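## Task

Place the red earphones in the small chest's middle drawer and the black earphones in its bottom drawer; at the end all drawers must be closed and the chest standing upright.

## Robot and tools

Robot: two YAM-style arms, left_arm and right_arm, each with a two-finger parallel gripper and a wrist camera. left_arm is mounted near scene y = +0.297 m, right_arm near y = -0.298 m; both bases sit close to the origin in x and roughly level. Arm names do not match image sides.

Frames. Scene frame: origin at table-top height, centred between the bases, a little behind the table's near edge; +x points out over the table, +y toward left_arm, +z up. Each arm reports its gripper pose (end_effector_position in metres, end_effector_quat_wxyz) in its own base frame, and all offsets you send are along that arm's base axes, with rotation about the current Hand target point. The reported point lies between the finger pads, about 1 cm short of the tips; fingers extend along the gripper's +z and separate along its y. Readings can be a few cm off, worse at long reach.

Command rows. Every motion argument uses rows of 14 numbers, always both arms: left_arm dx, dy, dz, rx, ry, rz, opening, then right_arm the same seven. Values lie in [-1, 1]. The six pose numbers are offsets from the arm's Hand target as it stood when the action or move began, not absolute poses; 1.0 equals 0.6 m for dx/dy/dz and 180 degrees for the rotation vector rx/ry/rz. Opening is absolute: +1 fully open (0.094 m), -1 closed. Sending 0 for an opening means half-closed, so to keep a gripper as is, resend its current command (see Tool commands). All zeros for the six pose numbers re-requests the current Hand target.

execute_actions(actions, cameras): actions is a list of actions; each action is up to 15 rows, one per 1/30 s step, and a short action repeats its last row to fill 15 steps. Each row is measured from the action's starting Hand target, so repeating an offset in a new action moves further. An empty list returns state plus images. cameras picks views by name, ["all"] for every one, [] for none.

move(target, speed, blend, opening_speed, grip_force, blocking, cameras): straight-line paths for both grippers. target is one 14-number row, or a list of up to 15 rows, every row being an offset from the same starting Hand targets. speed is in m/s, 0.002 to 2.9, default 0.25 (rotation up to twice that in rad/s), one value or one per target. blend in metres rounds corners of a list; 0 stops at each point. opening_speed (0.2 or more, scale units per second) closes fingers gradually; use it for squashable items. grip_force is per-pad newtons, 10 to 50, and persists; lower values close slowly. blocking=false returns after about 0.5 s while the move continues. Moves do not avoid obstacles or the other arm, take at least 0.5 s and are cut at 10 s. Finger changes at later list targets happen only once everything rests there. Avoid paths passing near an arm's own base; route around it.

wait(seconds 0 to 10): let time run, arms holding. stop(): brake a running move. zoom_image(camera, region [x0, y0, x1, y1] pixels, max 504 by 504) enlarges the latest image from cam_head_left, cam_head_right, cam_high, cam_low, cam_left_wrist or cam_right_wrist (all 896x504). read_manual gives licence text only. finished_scene(scene) ends scene 1 or 2 irreversibly; the goal must hold without the robot.

Results: gripper poses, Hand target (the commanded pose after clipping, base for the next offsets), Tool commands, Joint positions (last entry the measured finger gap in m), joint velocities, joint torques, grip_measured (opening on the -1..1 scale, reads slightly wide when empty and somewhat narrower than a held hard part). Action calls also list positions at some steps. A move adds a 'move:' line: done (within 10 mm and 2 degrees), off_target, moving, held, fault, plus limits such as paced (pose clipped) or held (steps withheld). Done does not mean no contact.

Behaviour: orientation commands are clipped to 40 degrees from the measured orientation each step. Friction and gravity leave grippers short, low or tilted, especially when stretched; small moves may misfire, so check the pose after each move and correct tilt or send the remaining gap. A blocked arm keeps pushing until you command it back past where it stands. To release, command an opening well above grip_measured.

Avoid: dropping or flinging items, releasing while moving, knocking the chest over or slamming drawers, anything leaving the table, fast hits on fixed or heavy things, grippers or wrist cameras bumping each other or one gripper clamping the other's fingers, strain on camera cables, and touching the bar, plate and rail behind the table (up to about 3 cm high, no warning). Long holding or stretched poses heat motors; a MOTOR HOT line appears at 75 °C, and at 90 °C that arm folds and stops for the scene. Loose objects may occasionally get nudged by the scene. Thinking time lets the scene run, and faster, smoother completion is better.

Each tool is called as name([rows], argument=value, ...), one row to a line, values as JSON.

## Session

execute_actions(actions=[])

Scene clock: 0.00 s.
left_arm: end_effector_position=(+0.3873, +0.0331, +0.0866) grip_measured=+1.000 end_effector_quat_wxyz=(+0.572, -0.065, +0.816, +0.053) | right_arm: end_effector_position=(+0.3955, -0.0193, +0.0701) grip_measured=+1.000 end_effector_quat_wxyz=(+0.532, +0.038, +0.841, -0.083)
Joint positions: left_arm=[0.022 1.538 0.341 0.845 -0.141 -0.039 0.094] | right_arm=[0.051 1.586 0.413 0.729 0.228 -0.003 0.094]
Joint velocities: within noise
Joint torques (N m): no reading
Heat: left arm: 27 °C; right arm: 26 °C.
Hand target: left_arm +0.3910, +0.0338, +0.0969; +0.585, -0.067, +0.807, +0.053 | right_arm +0.3992, -0.0195, +0.0765; +0.540, +0.040, +0.836, -0.083
Tool commands: left_gripper/opening=+1.0 right_gripper/opening=+1.0

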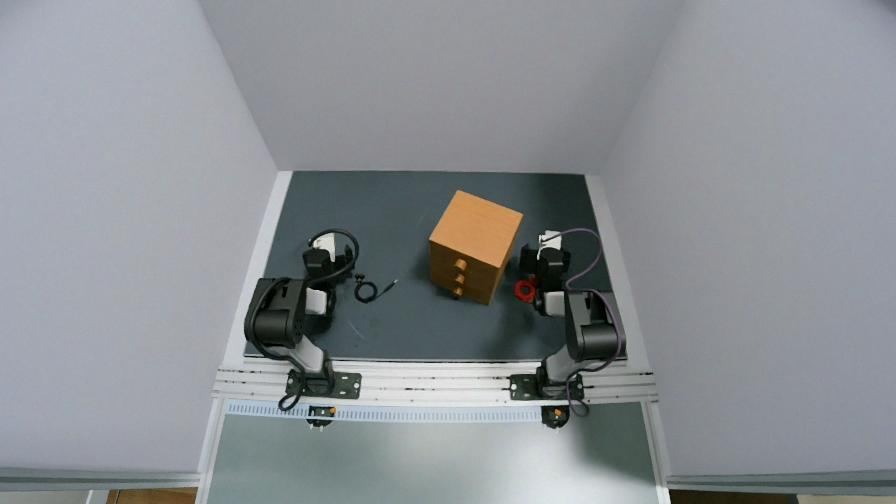

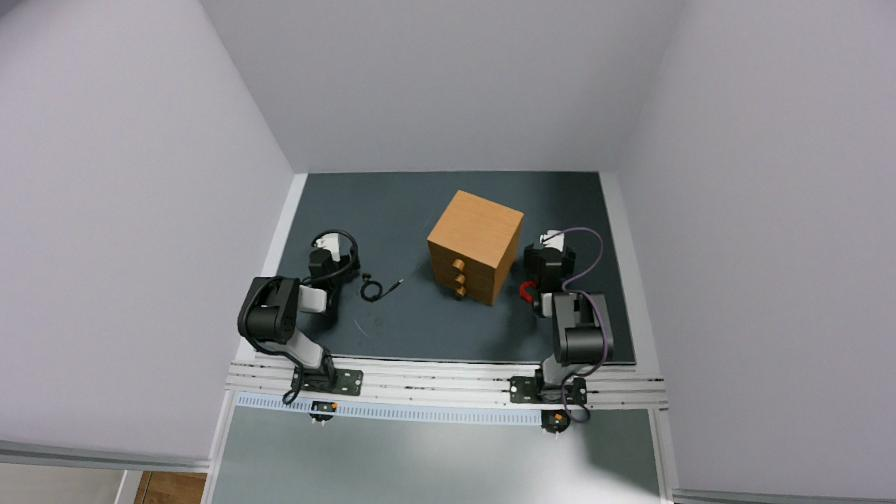

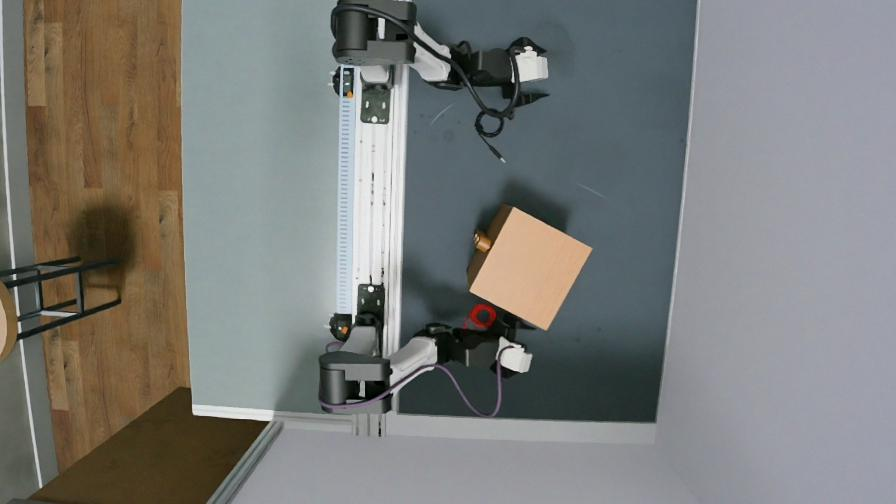

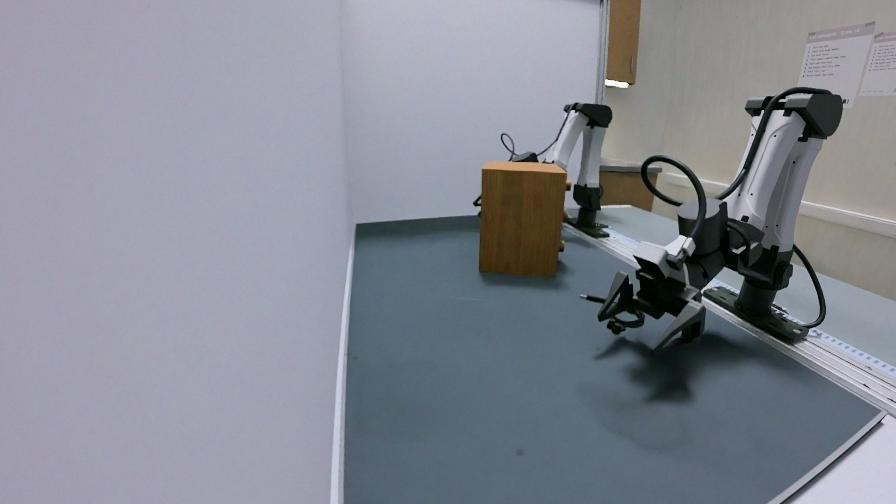

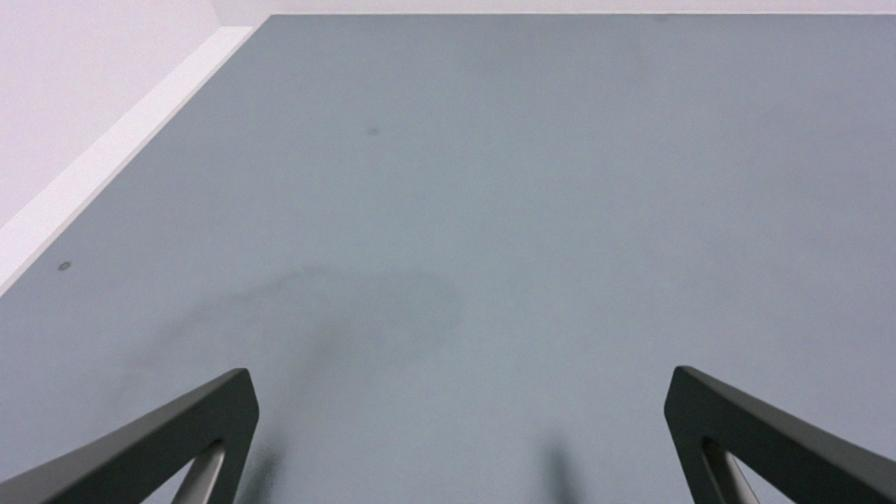

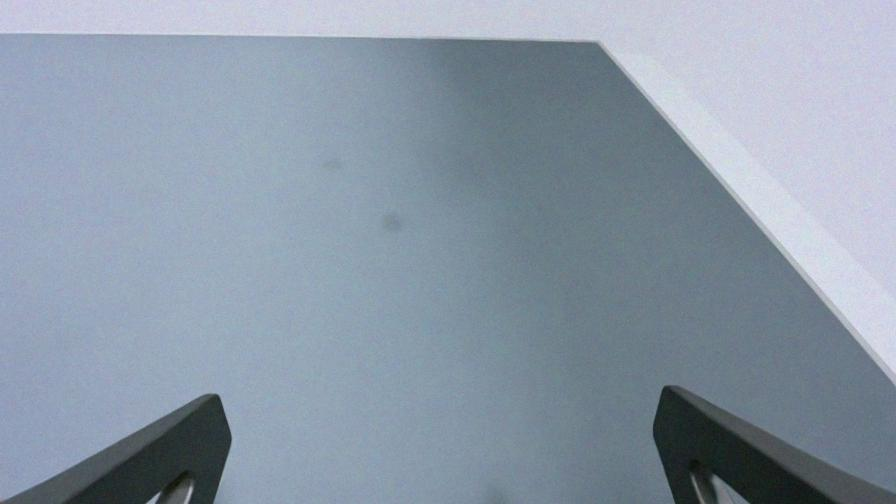

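zoom_image(camera="cam_high", region=[400, 60, 650, 400])

zoom_image(camera="cam_head_left", region=[400, 170, 600, 320])

zoom_image(camera="cam_head_right", region=[330, 230, 480, 320])

Scaled by 1.482 from the camera's 896x504 image, which has a finer 1280x720 frame.

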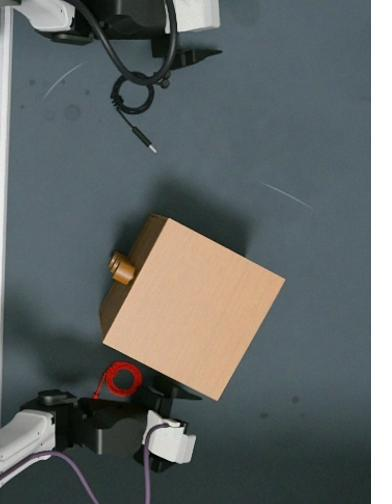

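Scaled by 2.520 from the camera's 896x504 image, which has a finer 1280x720 frame.

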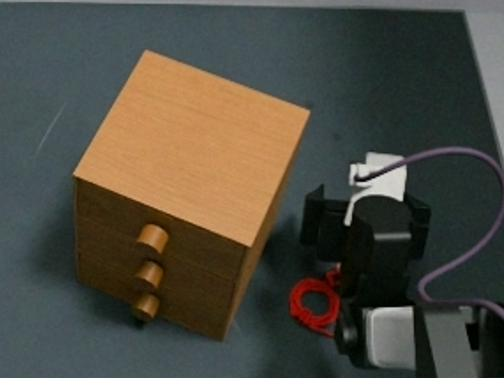

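Scaled by 3.360 from the camera's 896x504 image, which has a finer 1280x720 frame.

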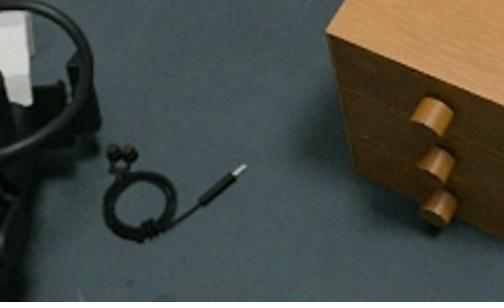

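move(target=[-0.16,-0.19,0.122,-0.036,0.399,-0.045,1,-0.232,0,0.167,0.056,0.364,0.027,1], cameras=["all"], speed=0.4)

Scene clock: 4.37 s.
left_arm: end_effector_position=(+0.2916, -0.0757, +0.1605) grip_measured=+1.000 end_effector_quat_wxyz=(-0.011, +0.002, +1.000, +0.007) | right_arm: end_effector_position=(+0.2540, -0.0198, +0.1735) grip_measured=+1.000 end_effector_quat_wxyz=(-0.003, +0.001, +1.000, -0.006)
Joint positions: left_arm=[-0.259 1.713 1.606 -1.488 -0.008 -0.255 0.094] | right_arm=[-0.069 1.525 1.461 -1.513 0.012 -0.067 0.094]
Joint torques (N m): left_arm=[-0.23 -6.71 8.27 -0.03 0.04 -0.11] | right_arm=[-0.21 -4.23 8.08 0.32 -0.05 0.01]
Heat: left arm: 28 °C; right arm: 26 °C.
Hand target: left_arm +0.2950, -0.0801, +0.1700; -0.001, +0.000, +1.000, +0.001 | right_arm +0.2599, -0.0195, +0.1767; +0.000, +0.000, +1.000, +0.000
Off the commanded pose: left_arm 0.011 m, 1 deg | right_arm 0.007 m, 1 deg.
move: off_target (left_arm)

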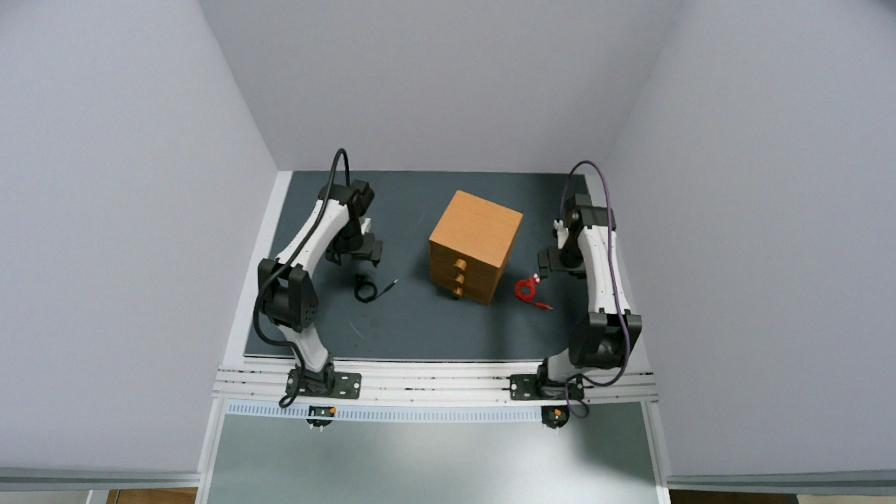

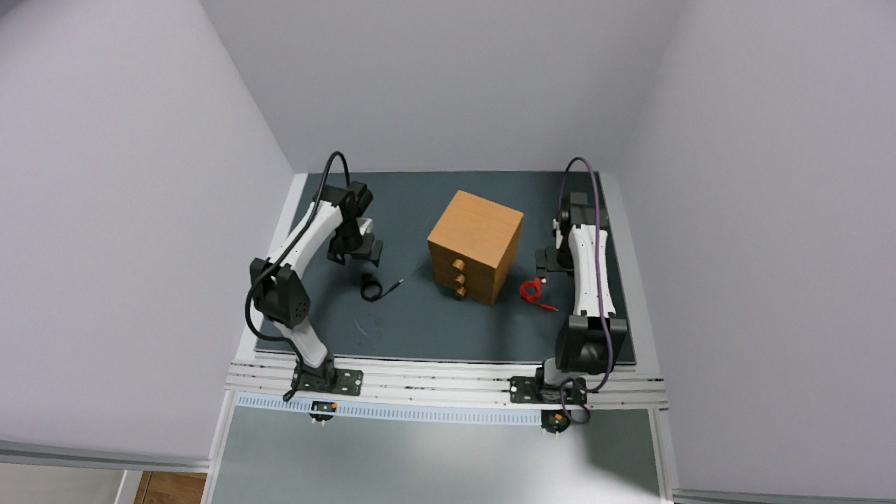

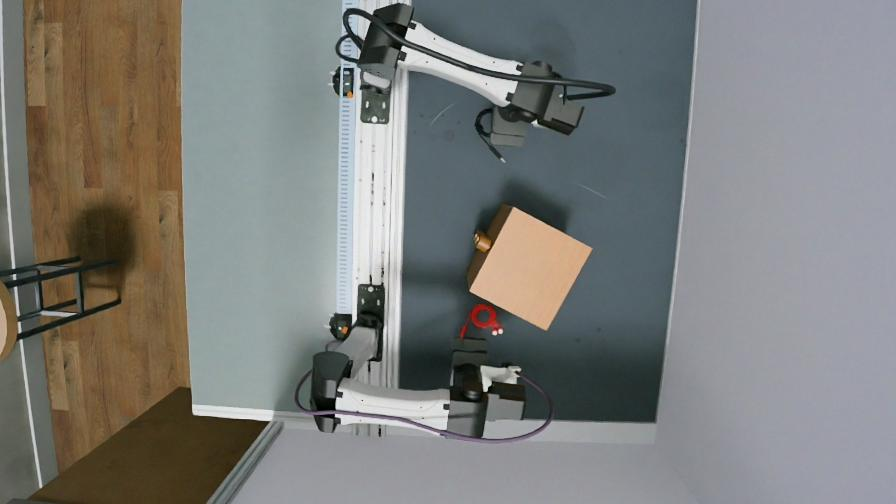

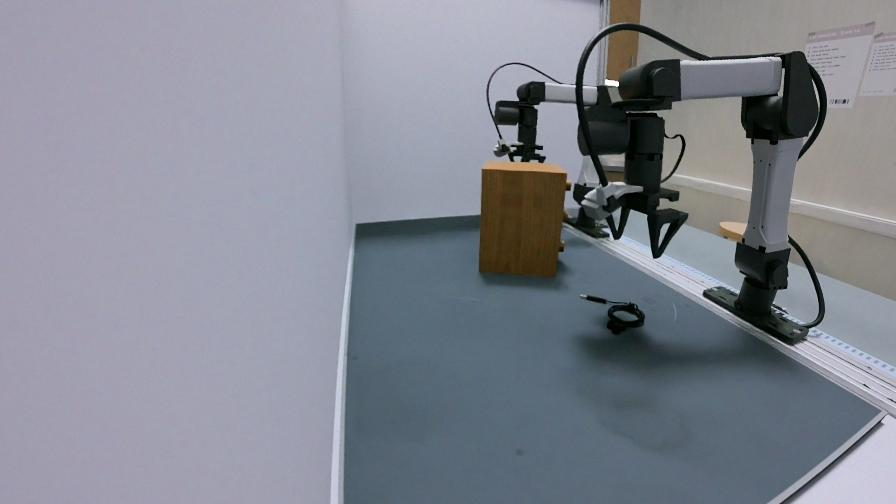

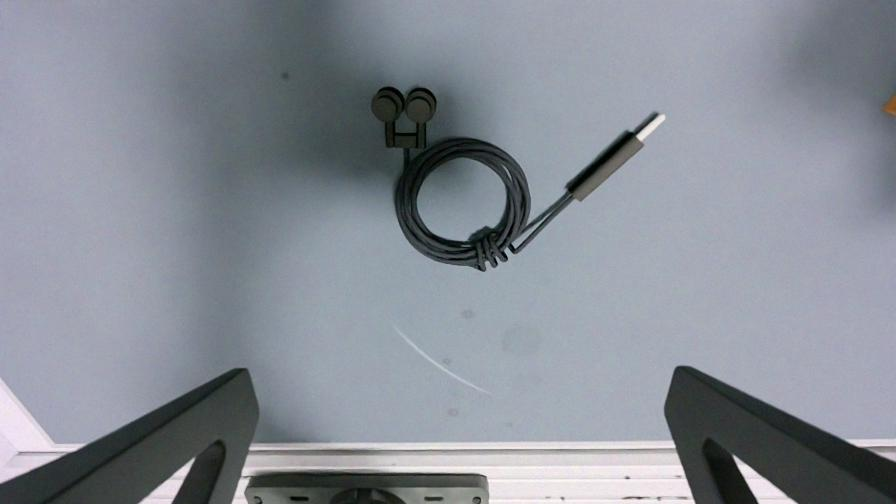

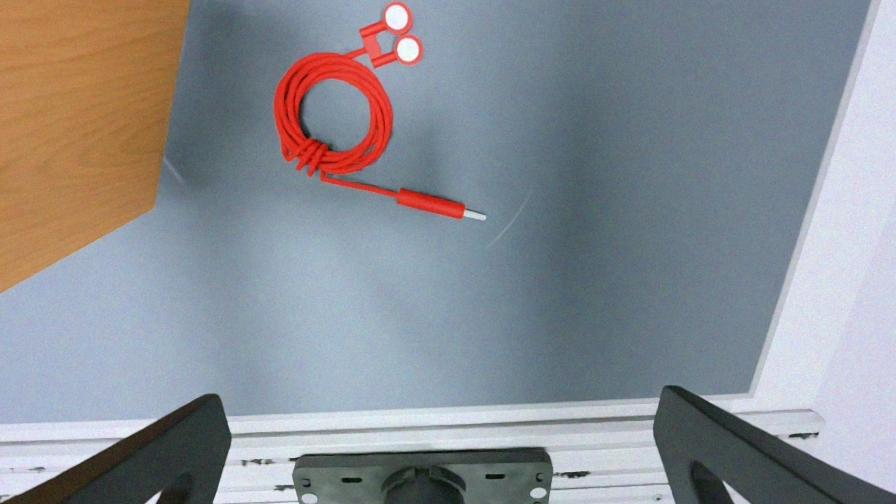

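move([
  [-0.325,-0.308,-0.033,-0.097,-0.437,-0.115,1,0.067,0.056,-0.19,0,0,0,0],
  [-0.325,-0.308,-0.033,-0.097,-0.437,-0.115,1,0.067,0.056,-0.286,0,0,0,0],
], cameras=["cam_high","cam_left_wrist","cam_right_wrist","cam_head_left"], speed=[0.4,0.1])

Scene clock: 11.00 s.
left_arm: end_effector_position=(+0.0980, -0.2686, +0.1470) grip_measured=+1.000 end_effector_quat_wxyz=(+0.618, +0.179, +0.754, -0.132) | right_arm: end_effector_position=(+0.2979, +0.0107, +0.0117) grip_measured=+0.002 end_effector_quat_wxyz=(-0.001, -0.002, +1.000, -0.005)
Joint positions: left_arm=[-1.85 1.253 0.496 -0.137 -1.311 -0.855 0.094] | right_arm=[0.042 1.773 1.071 -0.871 0.011 0.038 0.047]
Joint torques (N m): left_arm=[0.32 -4.14 3.88 1.51 -0.98 -0.04] | right_arm=[0.77 -6.15 4.44 0.69 -0.03 0.16]
Heat: left arm: 29 °C; right arm: 27 °C.
Hand target: left_arm +0.1001, -0.2649, +0.1502; +0.627, +0.165, +0.749, -0.139 | right_arm +0.3002, +0.0141, +0.0052; +0.000, +0.000, +1.000, +0.000
Off the commanded pose: left_arm 0.005 m, 2 deg | right_arm 0.008 m, 1 deg.
move: done
Images, in order (width x height): cam_head_left 896x504, cam_high 896x504, cam_left_wrist 896x504, cam_right_wrist 896x504.

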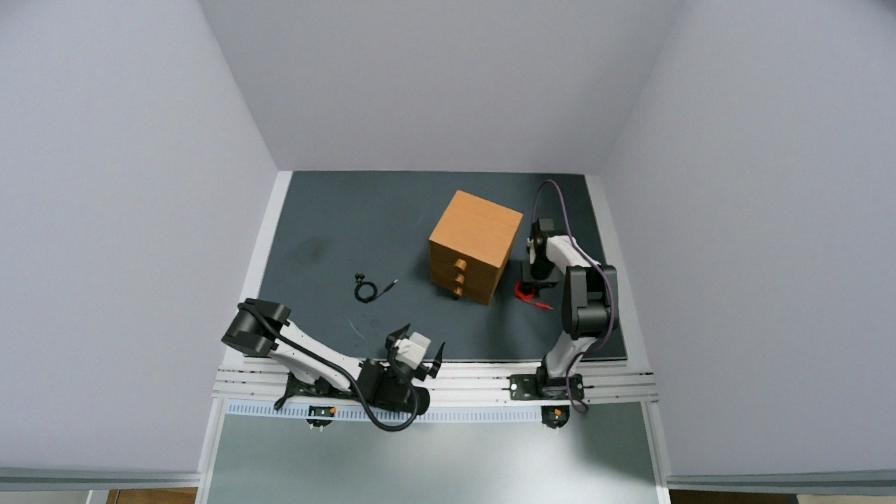

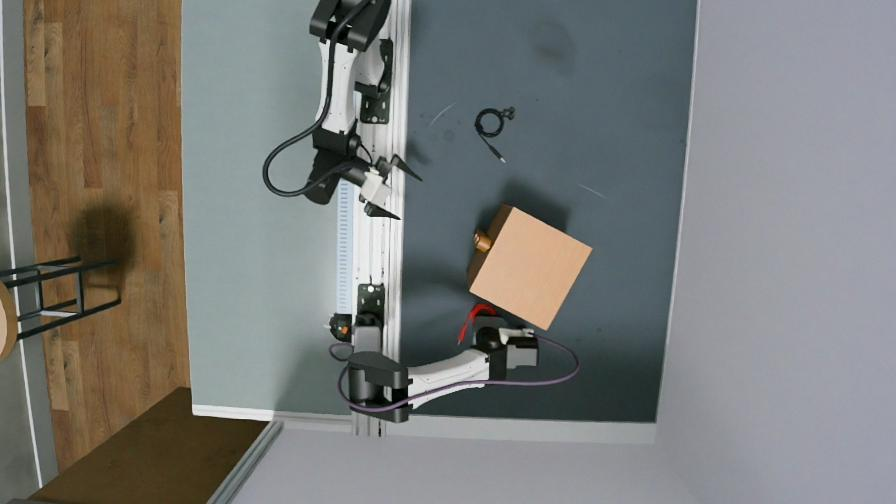

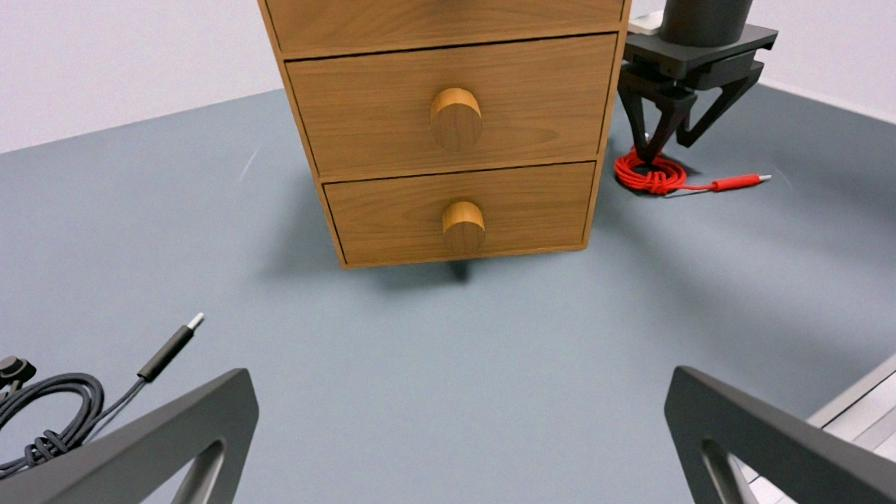

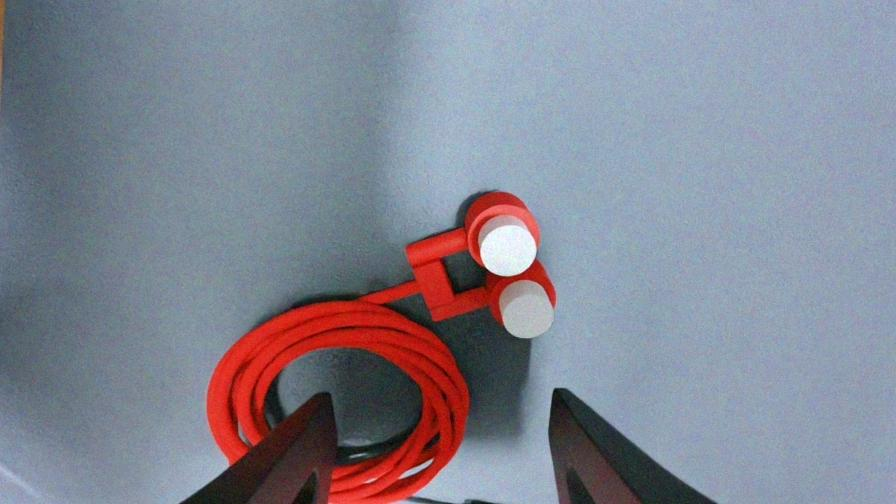

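move([
  [0.233,-0.132,-0.15,0,0,0.0194,1,0,0,0,0,0,0,-1],
  [0.233,-0.132,-0.15,0,0,0.0194,1,0,0,0.24,0,0,0,-1],
], cameras=["cam_high","cam_left_wrist","cam_right_wrist"], speed=[0.25,0.2], grip_force=[50,35])

Scene clock: 16.60 s.
left_arm: end_effector_position=(+0.2365, -0.3373, +0.0521) grip_measured=+1.000 end_effector_quat_wxyz=(+0.624, +0.153, +0.760, -0.101) | right_arm: end_effector_position=(+0.2955, +0.0106, +0.1377) grip_measured=-0.994 end_effector_quat_wxyz=(-0.019, -0.002, +1.000, -0.006)
Joint positions: left_arm=[-1.3 2.028 0.546 1.145 -0.913 -0.231 0.094] | right_arm=[0.042 1.696 1.496 -1.408 0.011 0.038 0]
Joint torques (N m): left_arm=[0.98 -6.67 4.27 2.28 -0.13 0.02] | right_arm=[0.75 -8.84 7.95 0.24 -0.04 0.15]
Heat: left arm: 29 °C; right arm: 27 °C.
Hand target: left_arm +0.2398, -0.3442, +0.0602; +0.631, +0.142, +0.753, -0.120 | right_arm +0.3002, +0.0141, +0.1491; +0.000, +0.000, +1.000, +0.000
Off the commanded pose: left_arm 0.011 m, 3 deg | right_arm 0.013 m, 2 deg.
grip_force (N): 50, 35
move: off_target (left_arm, right_arm)
Images, in order (width x height): cam_high 896x504, cam_left_wrist 896x504, cam_right_wrist 896x504.

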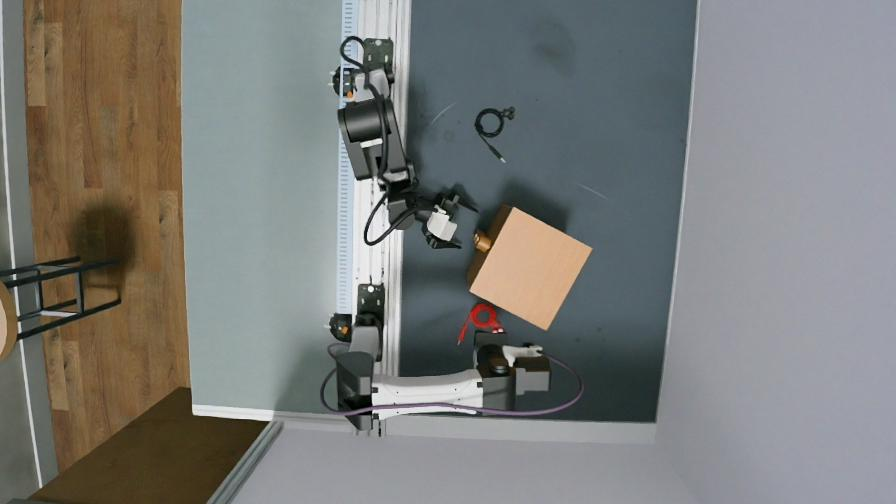

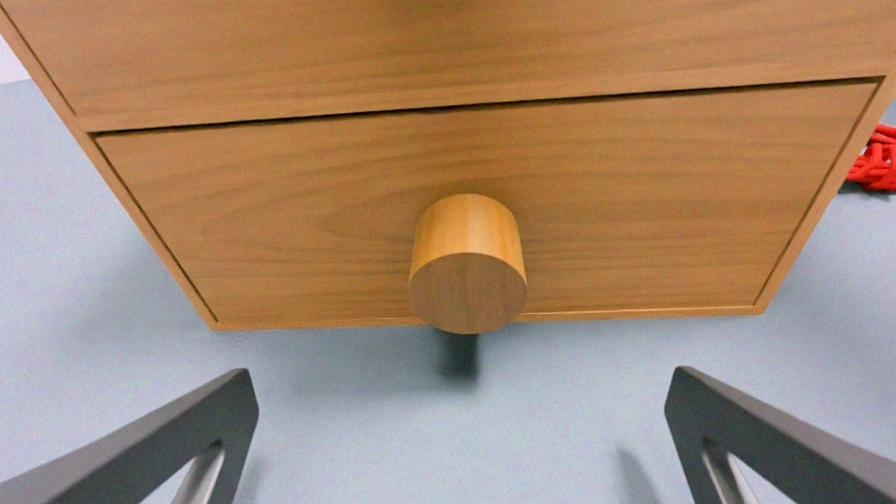

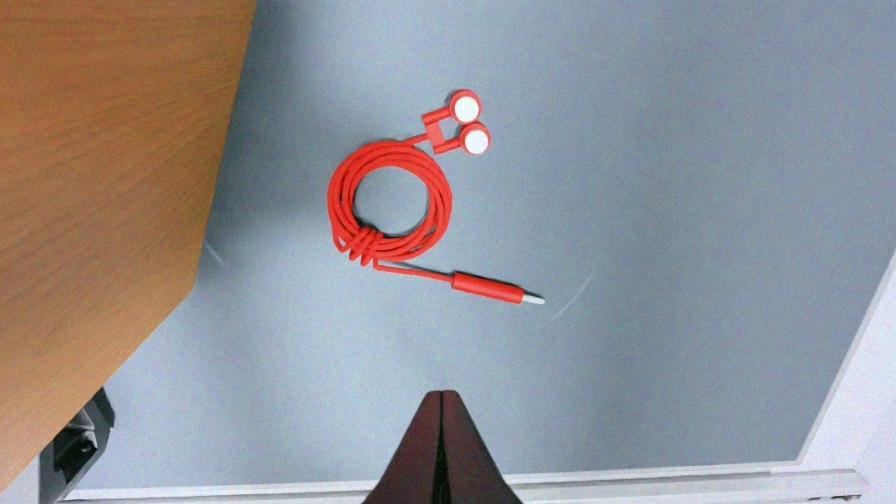

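move([
  [0.075,-0.0405,0.003,0,0,0,1,-0.005,0.001,-0.2635,0,0,0,0],
  [0.075,-0.0405,0.003,0,0,0,-1,-0.005,0.001,-0.2635,0,0,0,-1],
  [-0.12,0.033,0.003,0,0,0,-1,-0.005,0.001,0,0,0,0,-1],
], cameras=["cam_high","cam_left_wrist","cam_right_wrist","cam_head_left"], speed=[0.15,0.1,0.1], grip_force=[50,45])

Scene clock: 24.33 s.
left_arm: end_effector_position=(+0.1734, -0.3191, +0.0453) grip_measured=-0.449 end_effector_quat_wxyz=(+0.623, +0.160, +0.760, -0.092) | right_arm: end_effector_position=(+0.2921, +0.0113, +0.1352) grip_measured=-0.921 end_effector_quat_wxyz=(-0.023, -0.002, +1.000, -0.006)
Joint positions: left_arm=[-1.518 1.964 0.451 1.023 -1.117 -0.388 0.026] | right_arm=[0.045 1.692 1.481 -1.407 0.01 0.041 0.004]
Joint torques (N m): left_arm=[-1.36 -9.84 2.63 1.96 -0.57 -0.04] | right_arm=[0.72 -9.48 8.1 0.24 -0.03 0.14]
Heat: left arm: 29 °C; right arm: 28 °C.
Hand target: left_arm +0.1678, -0.3243, +0.0620; +0.631, +0.142, +0.753, -0.120 | right_arm +0.2971, +0.0147, +0.1491; +0.000, +0.000, +1.000, +0.000
Off the commanded pose: left_arm 0.018 m, 4 deg | right_arm 0.015 m, 3 deg.
grip_force (N): 50, 45
move: off_target (left_arm, right_arm); target 2's new opening was sent with left_arm's hand 0.017 m and 3 deg from that target
Images, in order (width x height): cam_head_left 896x504, cam_high 896x504, cam_left_wrist 896x504, cam_right_wrist 896x504.

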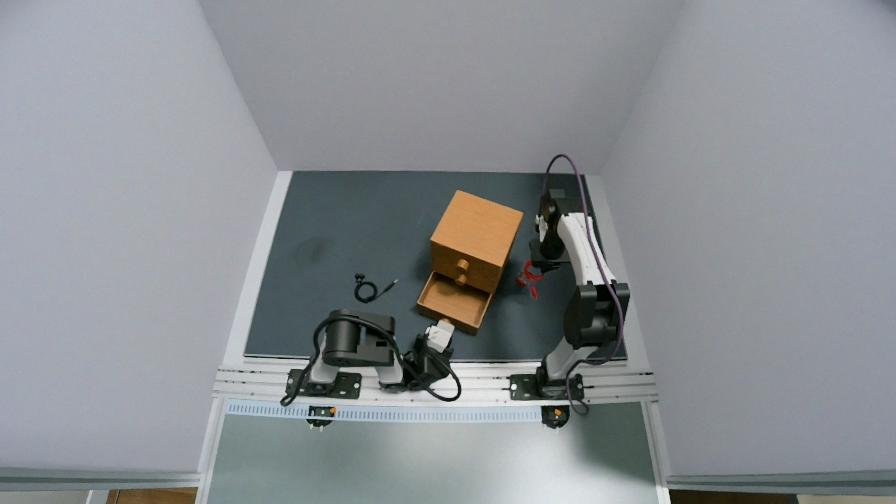

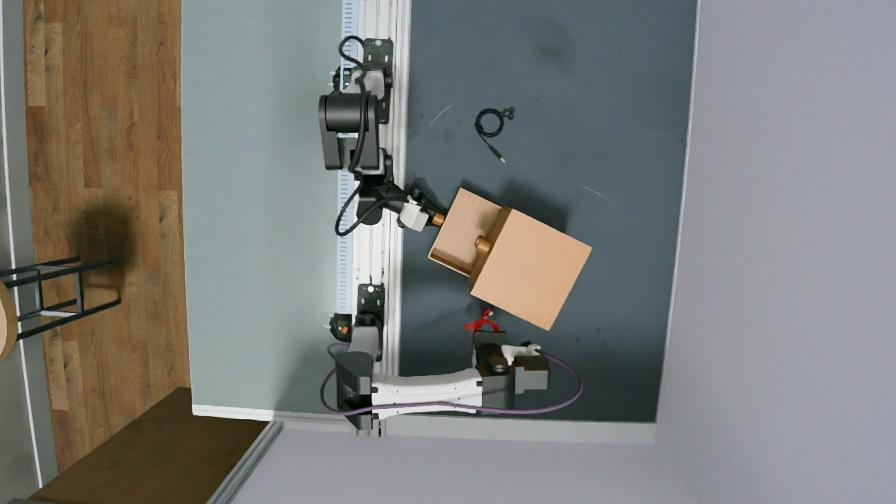

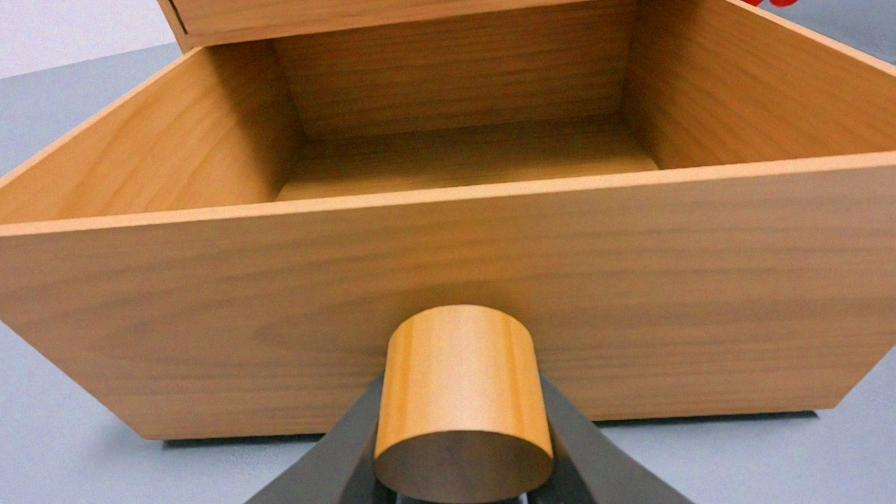

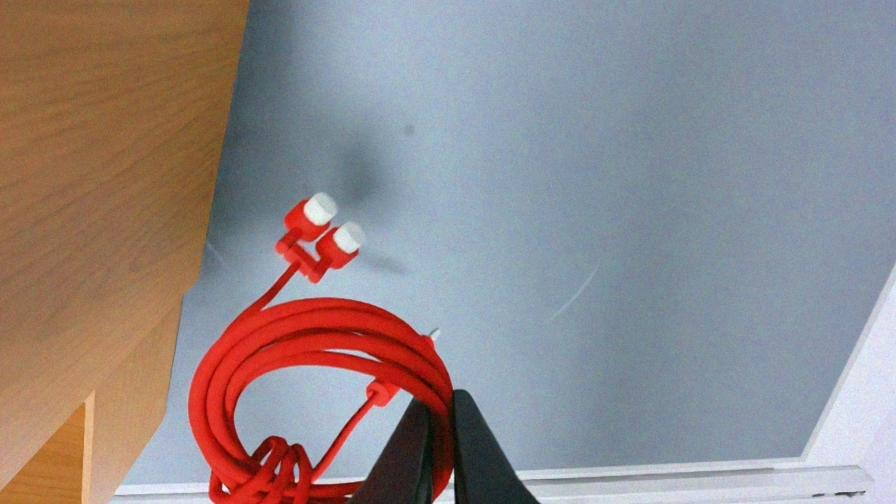

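move([
  [0.008,0.008,-0.008,0,0,0,1,0,0,0,0,0,0,-1],
  [-0.1,0.04,-0.01,0,0,0,1,0,0,0,0,0,0,-1],
  [-0.08,0.174,0.13,0,0,0,1,0,0,0,0,0,0,-1],
  [0.21,0.438,0.063,0.042,0.2194,0.114,0,0,0,0,0,0,0,-1],
], cameras=["cam_high","cam_left_wrist"], speed=[0.1,0.2,0.4,0.5], blend=[0,0.02,0.04,0])

Scene clock: 30.67 s.
left_arm: end_effector_position=(+0.2818, -0.0596, +0.0832) grip_measured=+0.002 end_effector_quat_wxyz=(+0.321, +0.001, +0.947, +0.005) | right_arm: end_effector_position=(+0.2920, +0.0113, +0.1352) grip_measured=-0.921 end_effector_quat_wxyz=(-0.024, -0.002, +1.000, -0.006)
Joint positions: left_arm=[-0.335 1.098 0.588 -0.436 -0.211 -0.264 0.047] | right_arm=[0.045 1.692 1.481 -1.407 0.01 0.041 0.004]
Joint torques (N m): left_arm=[1.13 -2.4 9.26 1.51 -0.18 0.11] | right_arm=[0.7 -9.5 8.12 0.22 -0.04 0.15]
Heat: left arm: 30 °C; right arm: 30 °C.
Hand target: left_arm +0.2938, -0.0616, +0.0998; +0.341, +0.000, +0.940, +0.000 | right_arm +0.2972, +0.0147, +0.1491; +0.000, +0.000, +1.000, +0.000
Off the commanded pose: left_arm 0.021 m, 2 deg | right_arm 0.015 m, 3 deg.
grip_force (N): 50, 45
move: off_target (left_arm, right_arm); target 4's new opening was sent with left_arm's hand 0.020 m and 2 deg from that target
Images, in order (width x height): cam_high 896x504, cam_left_wrist 896x504.

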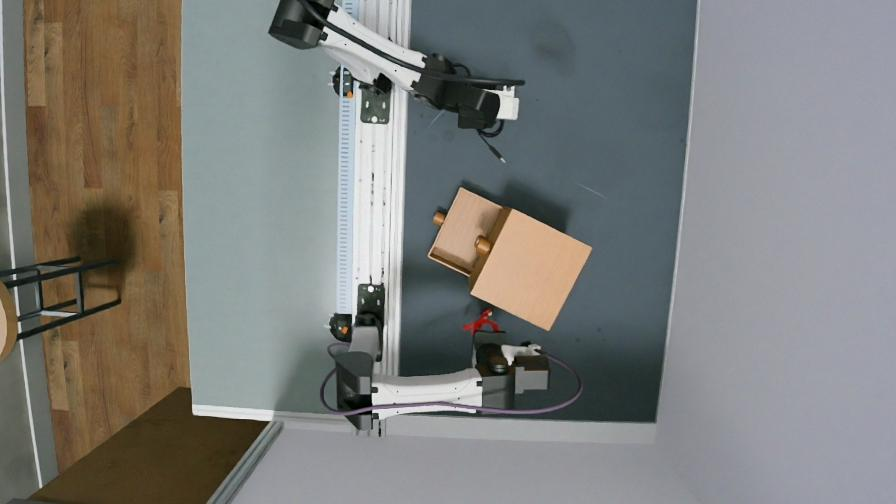

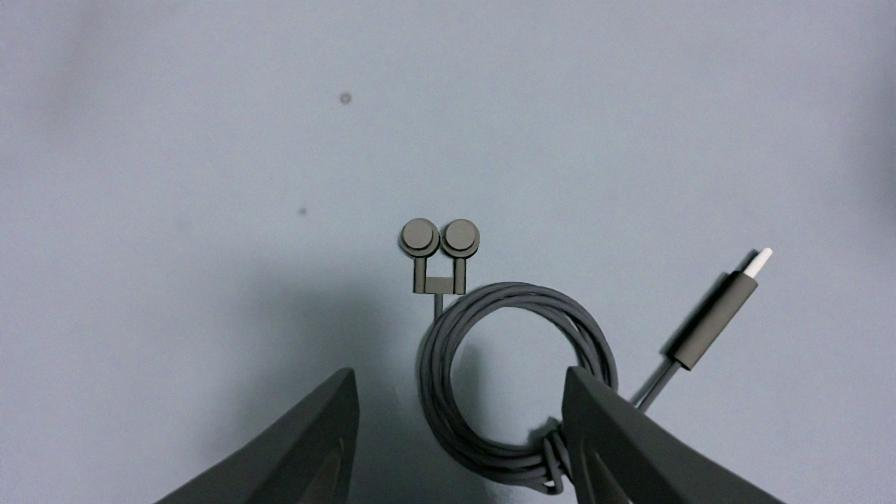

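move([
  [0.003,0.004,-0.1047,0,0,0,0,0,0,0,0,0,0,-1],
  [0.003,0.004,-0.1047,0,0,0,-1,0,0,0,0,0,0,-1],
  [0,0,0.12,0,0,0,-1,0,0,0,0,0,0,-1],
], cameras=["cam_high","cam_left_wrist","cam_head_left"], speed=[0.12,0.1,0.2], grip_force=[45,45])

Scene clock: 36.10 s.
left_arm: end_effector_position=(+0.2878, -0.0593, +0.1550) grip_measured=-0.994 end_effector_quat_wxyz=(+0.321, +0.001, +0.947, +0.005) | right_arm: end_effector_position=(+0.2920, +0.0113, +0.1352) grip_measured=-0.921 end_effector_quat_wxyz=(-0.024, -0.002, +1.000, -0.006)
Joint positions: left_arm=[-0.322 1.084 0.869 -0.73 -0.201 -0.254 0] | right_arm=[0.045 1.692 1.481 -1.407 0.01 0.041 0.004]
Joint torques (N m): left_arm=[-0.05 -3.32 8.91 1.47 -0.29 -0.01] | right_arm=[0.72 -9.5 8.12 0.22 -0.03 0.15]
Heat: left arm: 31 °C; right arm: 31 °C.
Hand target: left_arm +0.2938, -0.0615, +0.1719; +0.341, +0.000, +0.940, +0.000 | right_arm +0.2972, +0.0147, +0.1491; +0.000, +0.000, +1.000, +0.000
Off the commanded pose: left_arm 0.018 m, 3 deg | right_arm 0.015 m, 3 deg.
grip_force (N): 45, 45
move: off_target (left_arm, right_arm)
Images, in order (width x height): cam_head_left 896x504, cam_high 896x504, cam_left_wrist 896x504.

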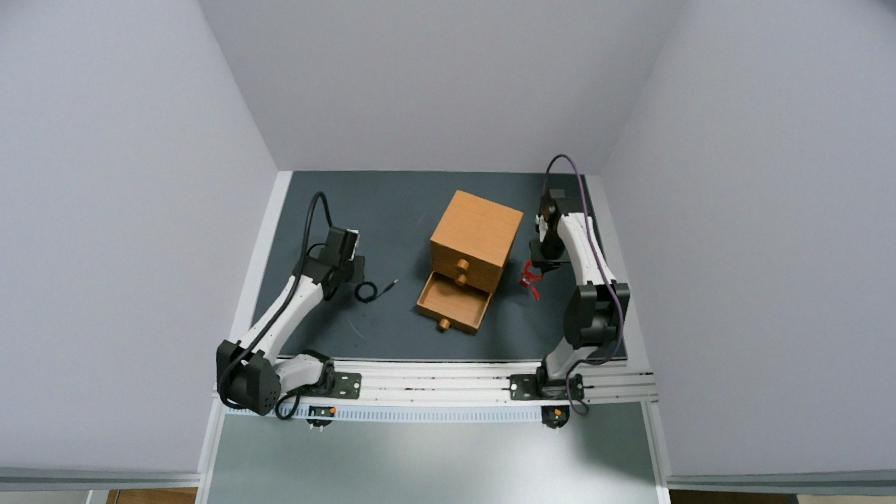

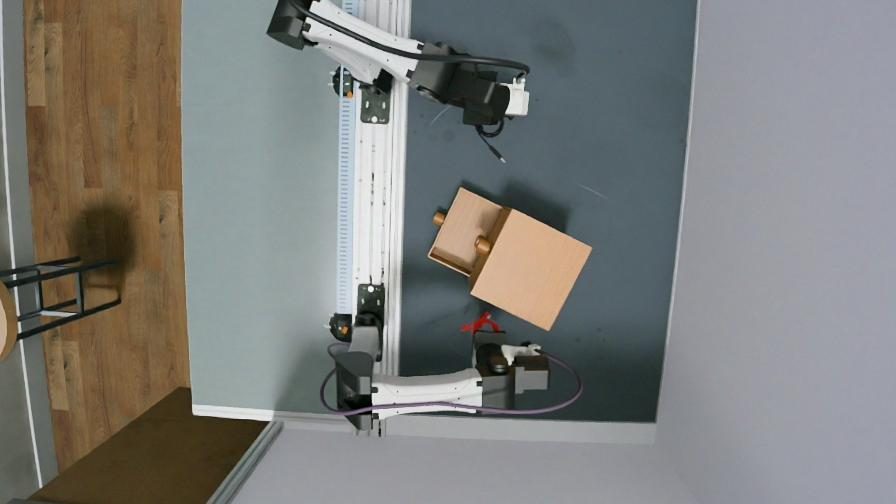

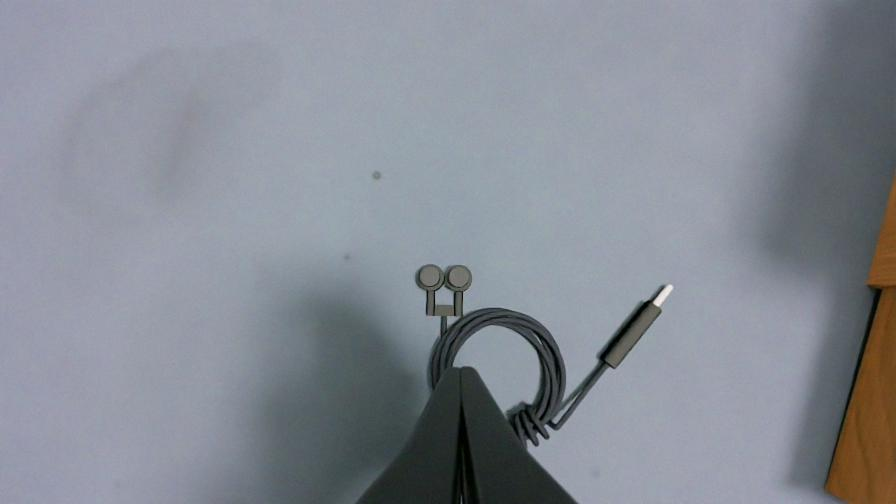

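move([
  [0,-0.004,-0.22,0,0,0,0,0,0,0,0,0,0,-1],
  [0,-0.004,-0.24,0,0,0,0,0,0,0,0,0,0,-1],
], cameras=["cam_left_wrist"], speed=[0.25,0.05], blend=[0.005,0])

Scene clock: 38.03 s.
left_arm: end_effector_position=(+0.2916, -0.0633, +0.0277) grip_measured=-0.002 end_effector_quat_wxyz=(+0.331, +0.002, +0.944, -0.001) | right_arm: end_effector_position=(+0.2920, +0.0113, +0.1352) grip_measured=-0.921 end_effector_quat_wxyz=(-0.024, -0.002, +1.000, -0.006)
Joint positions: left_arm=[-0.33 1.266 0.425 -0.082 -0.201 -0.258 0.047] | right_arm=[0.045 1.692 1.481 -1.407 0.01 0.041 0.004]
Joint torques (N m): left_arm=[-0.32 -2.8 4.26 1.88 -0.37 -0.07] | right_arm=[0.72 -9.5 8.13 0.22 -0.03 0.15]
Heat: left arm: 31 °C; right arm: 31 °C.
Hand target: left_arm +0.2938, -0.0640, +0.0278; +0.341, +0.000, +0.940, +0.000 | right_arm +0.2972, +0.0147, +0.1491; +0.000, +0.000, +1.000, +0.000
Off the commanded pose: left_arm 0.002 m, 1 deg | right_arm 0.015 m, 3 deg.
grip_force (N): 45, 45
move: off_target (right_arm)
Images, in order (width x height): cam_left_wrist 896x504.

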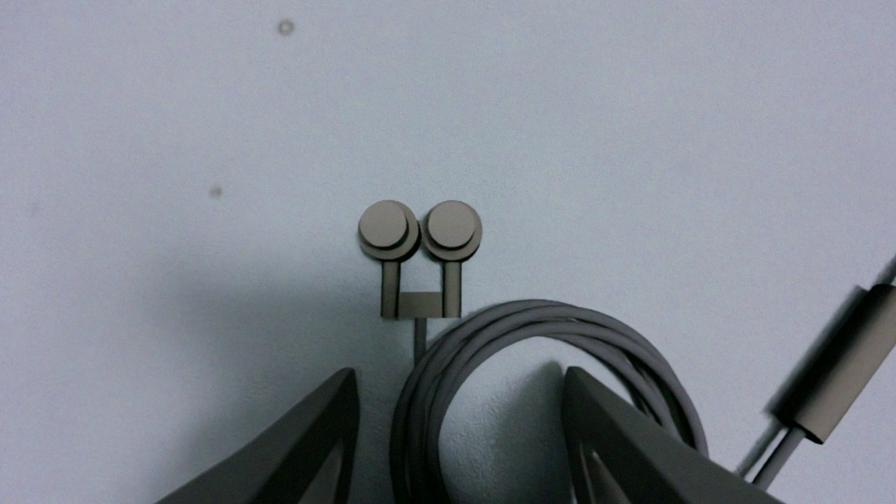

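move([
  [0,0.003,-0.018,0,0,0,0,0,0,0,0,0,0,-1],
  [0,0.003,-0.018,0,0,0,-1,0,0,0,0,0,0,-1],
  [0,0.003,0.2,0,0,0,-1,0,0,0,0,0,0,-1],
], cameras=["cam_left_wrist"], speed=[0.05,0.1,0.2])

Scene clock: 42.67 s.
left_arm: end_effector_position=(+0.2858, -0.0600, +0.1299) grip_measured=-0.921 end_effector_quat_wxyz=(+0.319, +0.003, +0.948, +0.007) | right_arm: end_effector_position=(+0.2920, +0.0113, +0.1352) grip_measured=-0.921 end_effector_quat_wxyz=(-0.024, -0.002, +1.000, -0.006)
Joint positions: left_arm=[-0.33 1.084 0.772 -0.64 -0.208 -0.258 0.004] | right_arm=[0.045 1.692 1.481 -1.407 0.01 0.041 0.004]
Joint torques (N m): left_arm=[0.47 -3.49 8.98 1.46 -0.23 0.01] | right_arm=[0.7 -9.5 8.13 0.22 -0.04 0.15]
Heat: left arm: 31 °C; right arm: 32 °C.
Hand target: left_arm +0.2938, -0.0622, +0.1478; +0.341, +0.000, +0.940, +0.000 | right_arm +0.2972, +0.0147, +0.1491; +0.000, +0.000, +1.000, +0.000
Off the commanded pose: left_arm 0.020 m, 3 deg | right_arm 0.015 m, 3 deg.
grip_force (N): 45, 45
move: off_target (left_arm, right_arm); target 2's new opening was sent with left_arm's hand 0.011 m and 1 deg from that target
Images, in order (width x height): cam_left_wrist 896x504.

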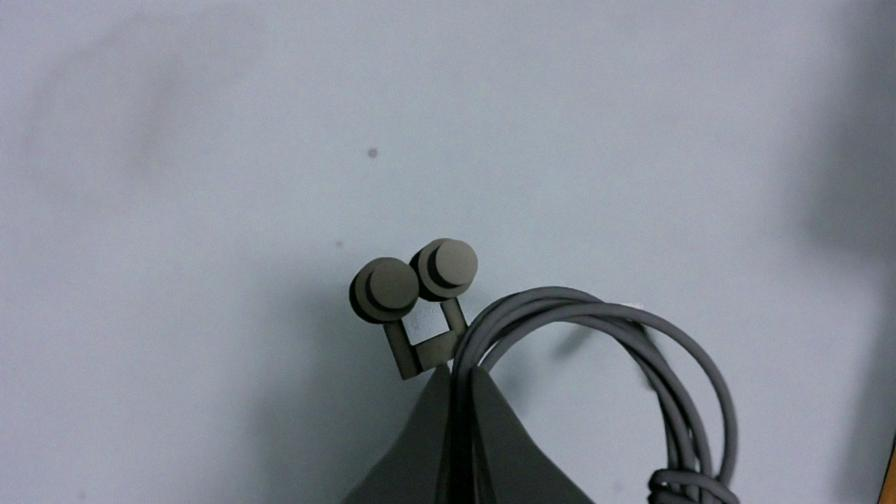

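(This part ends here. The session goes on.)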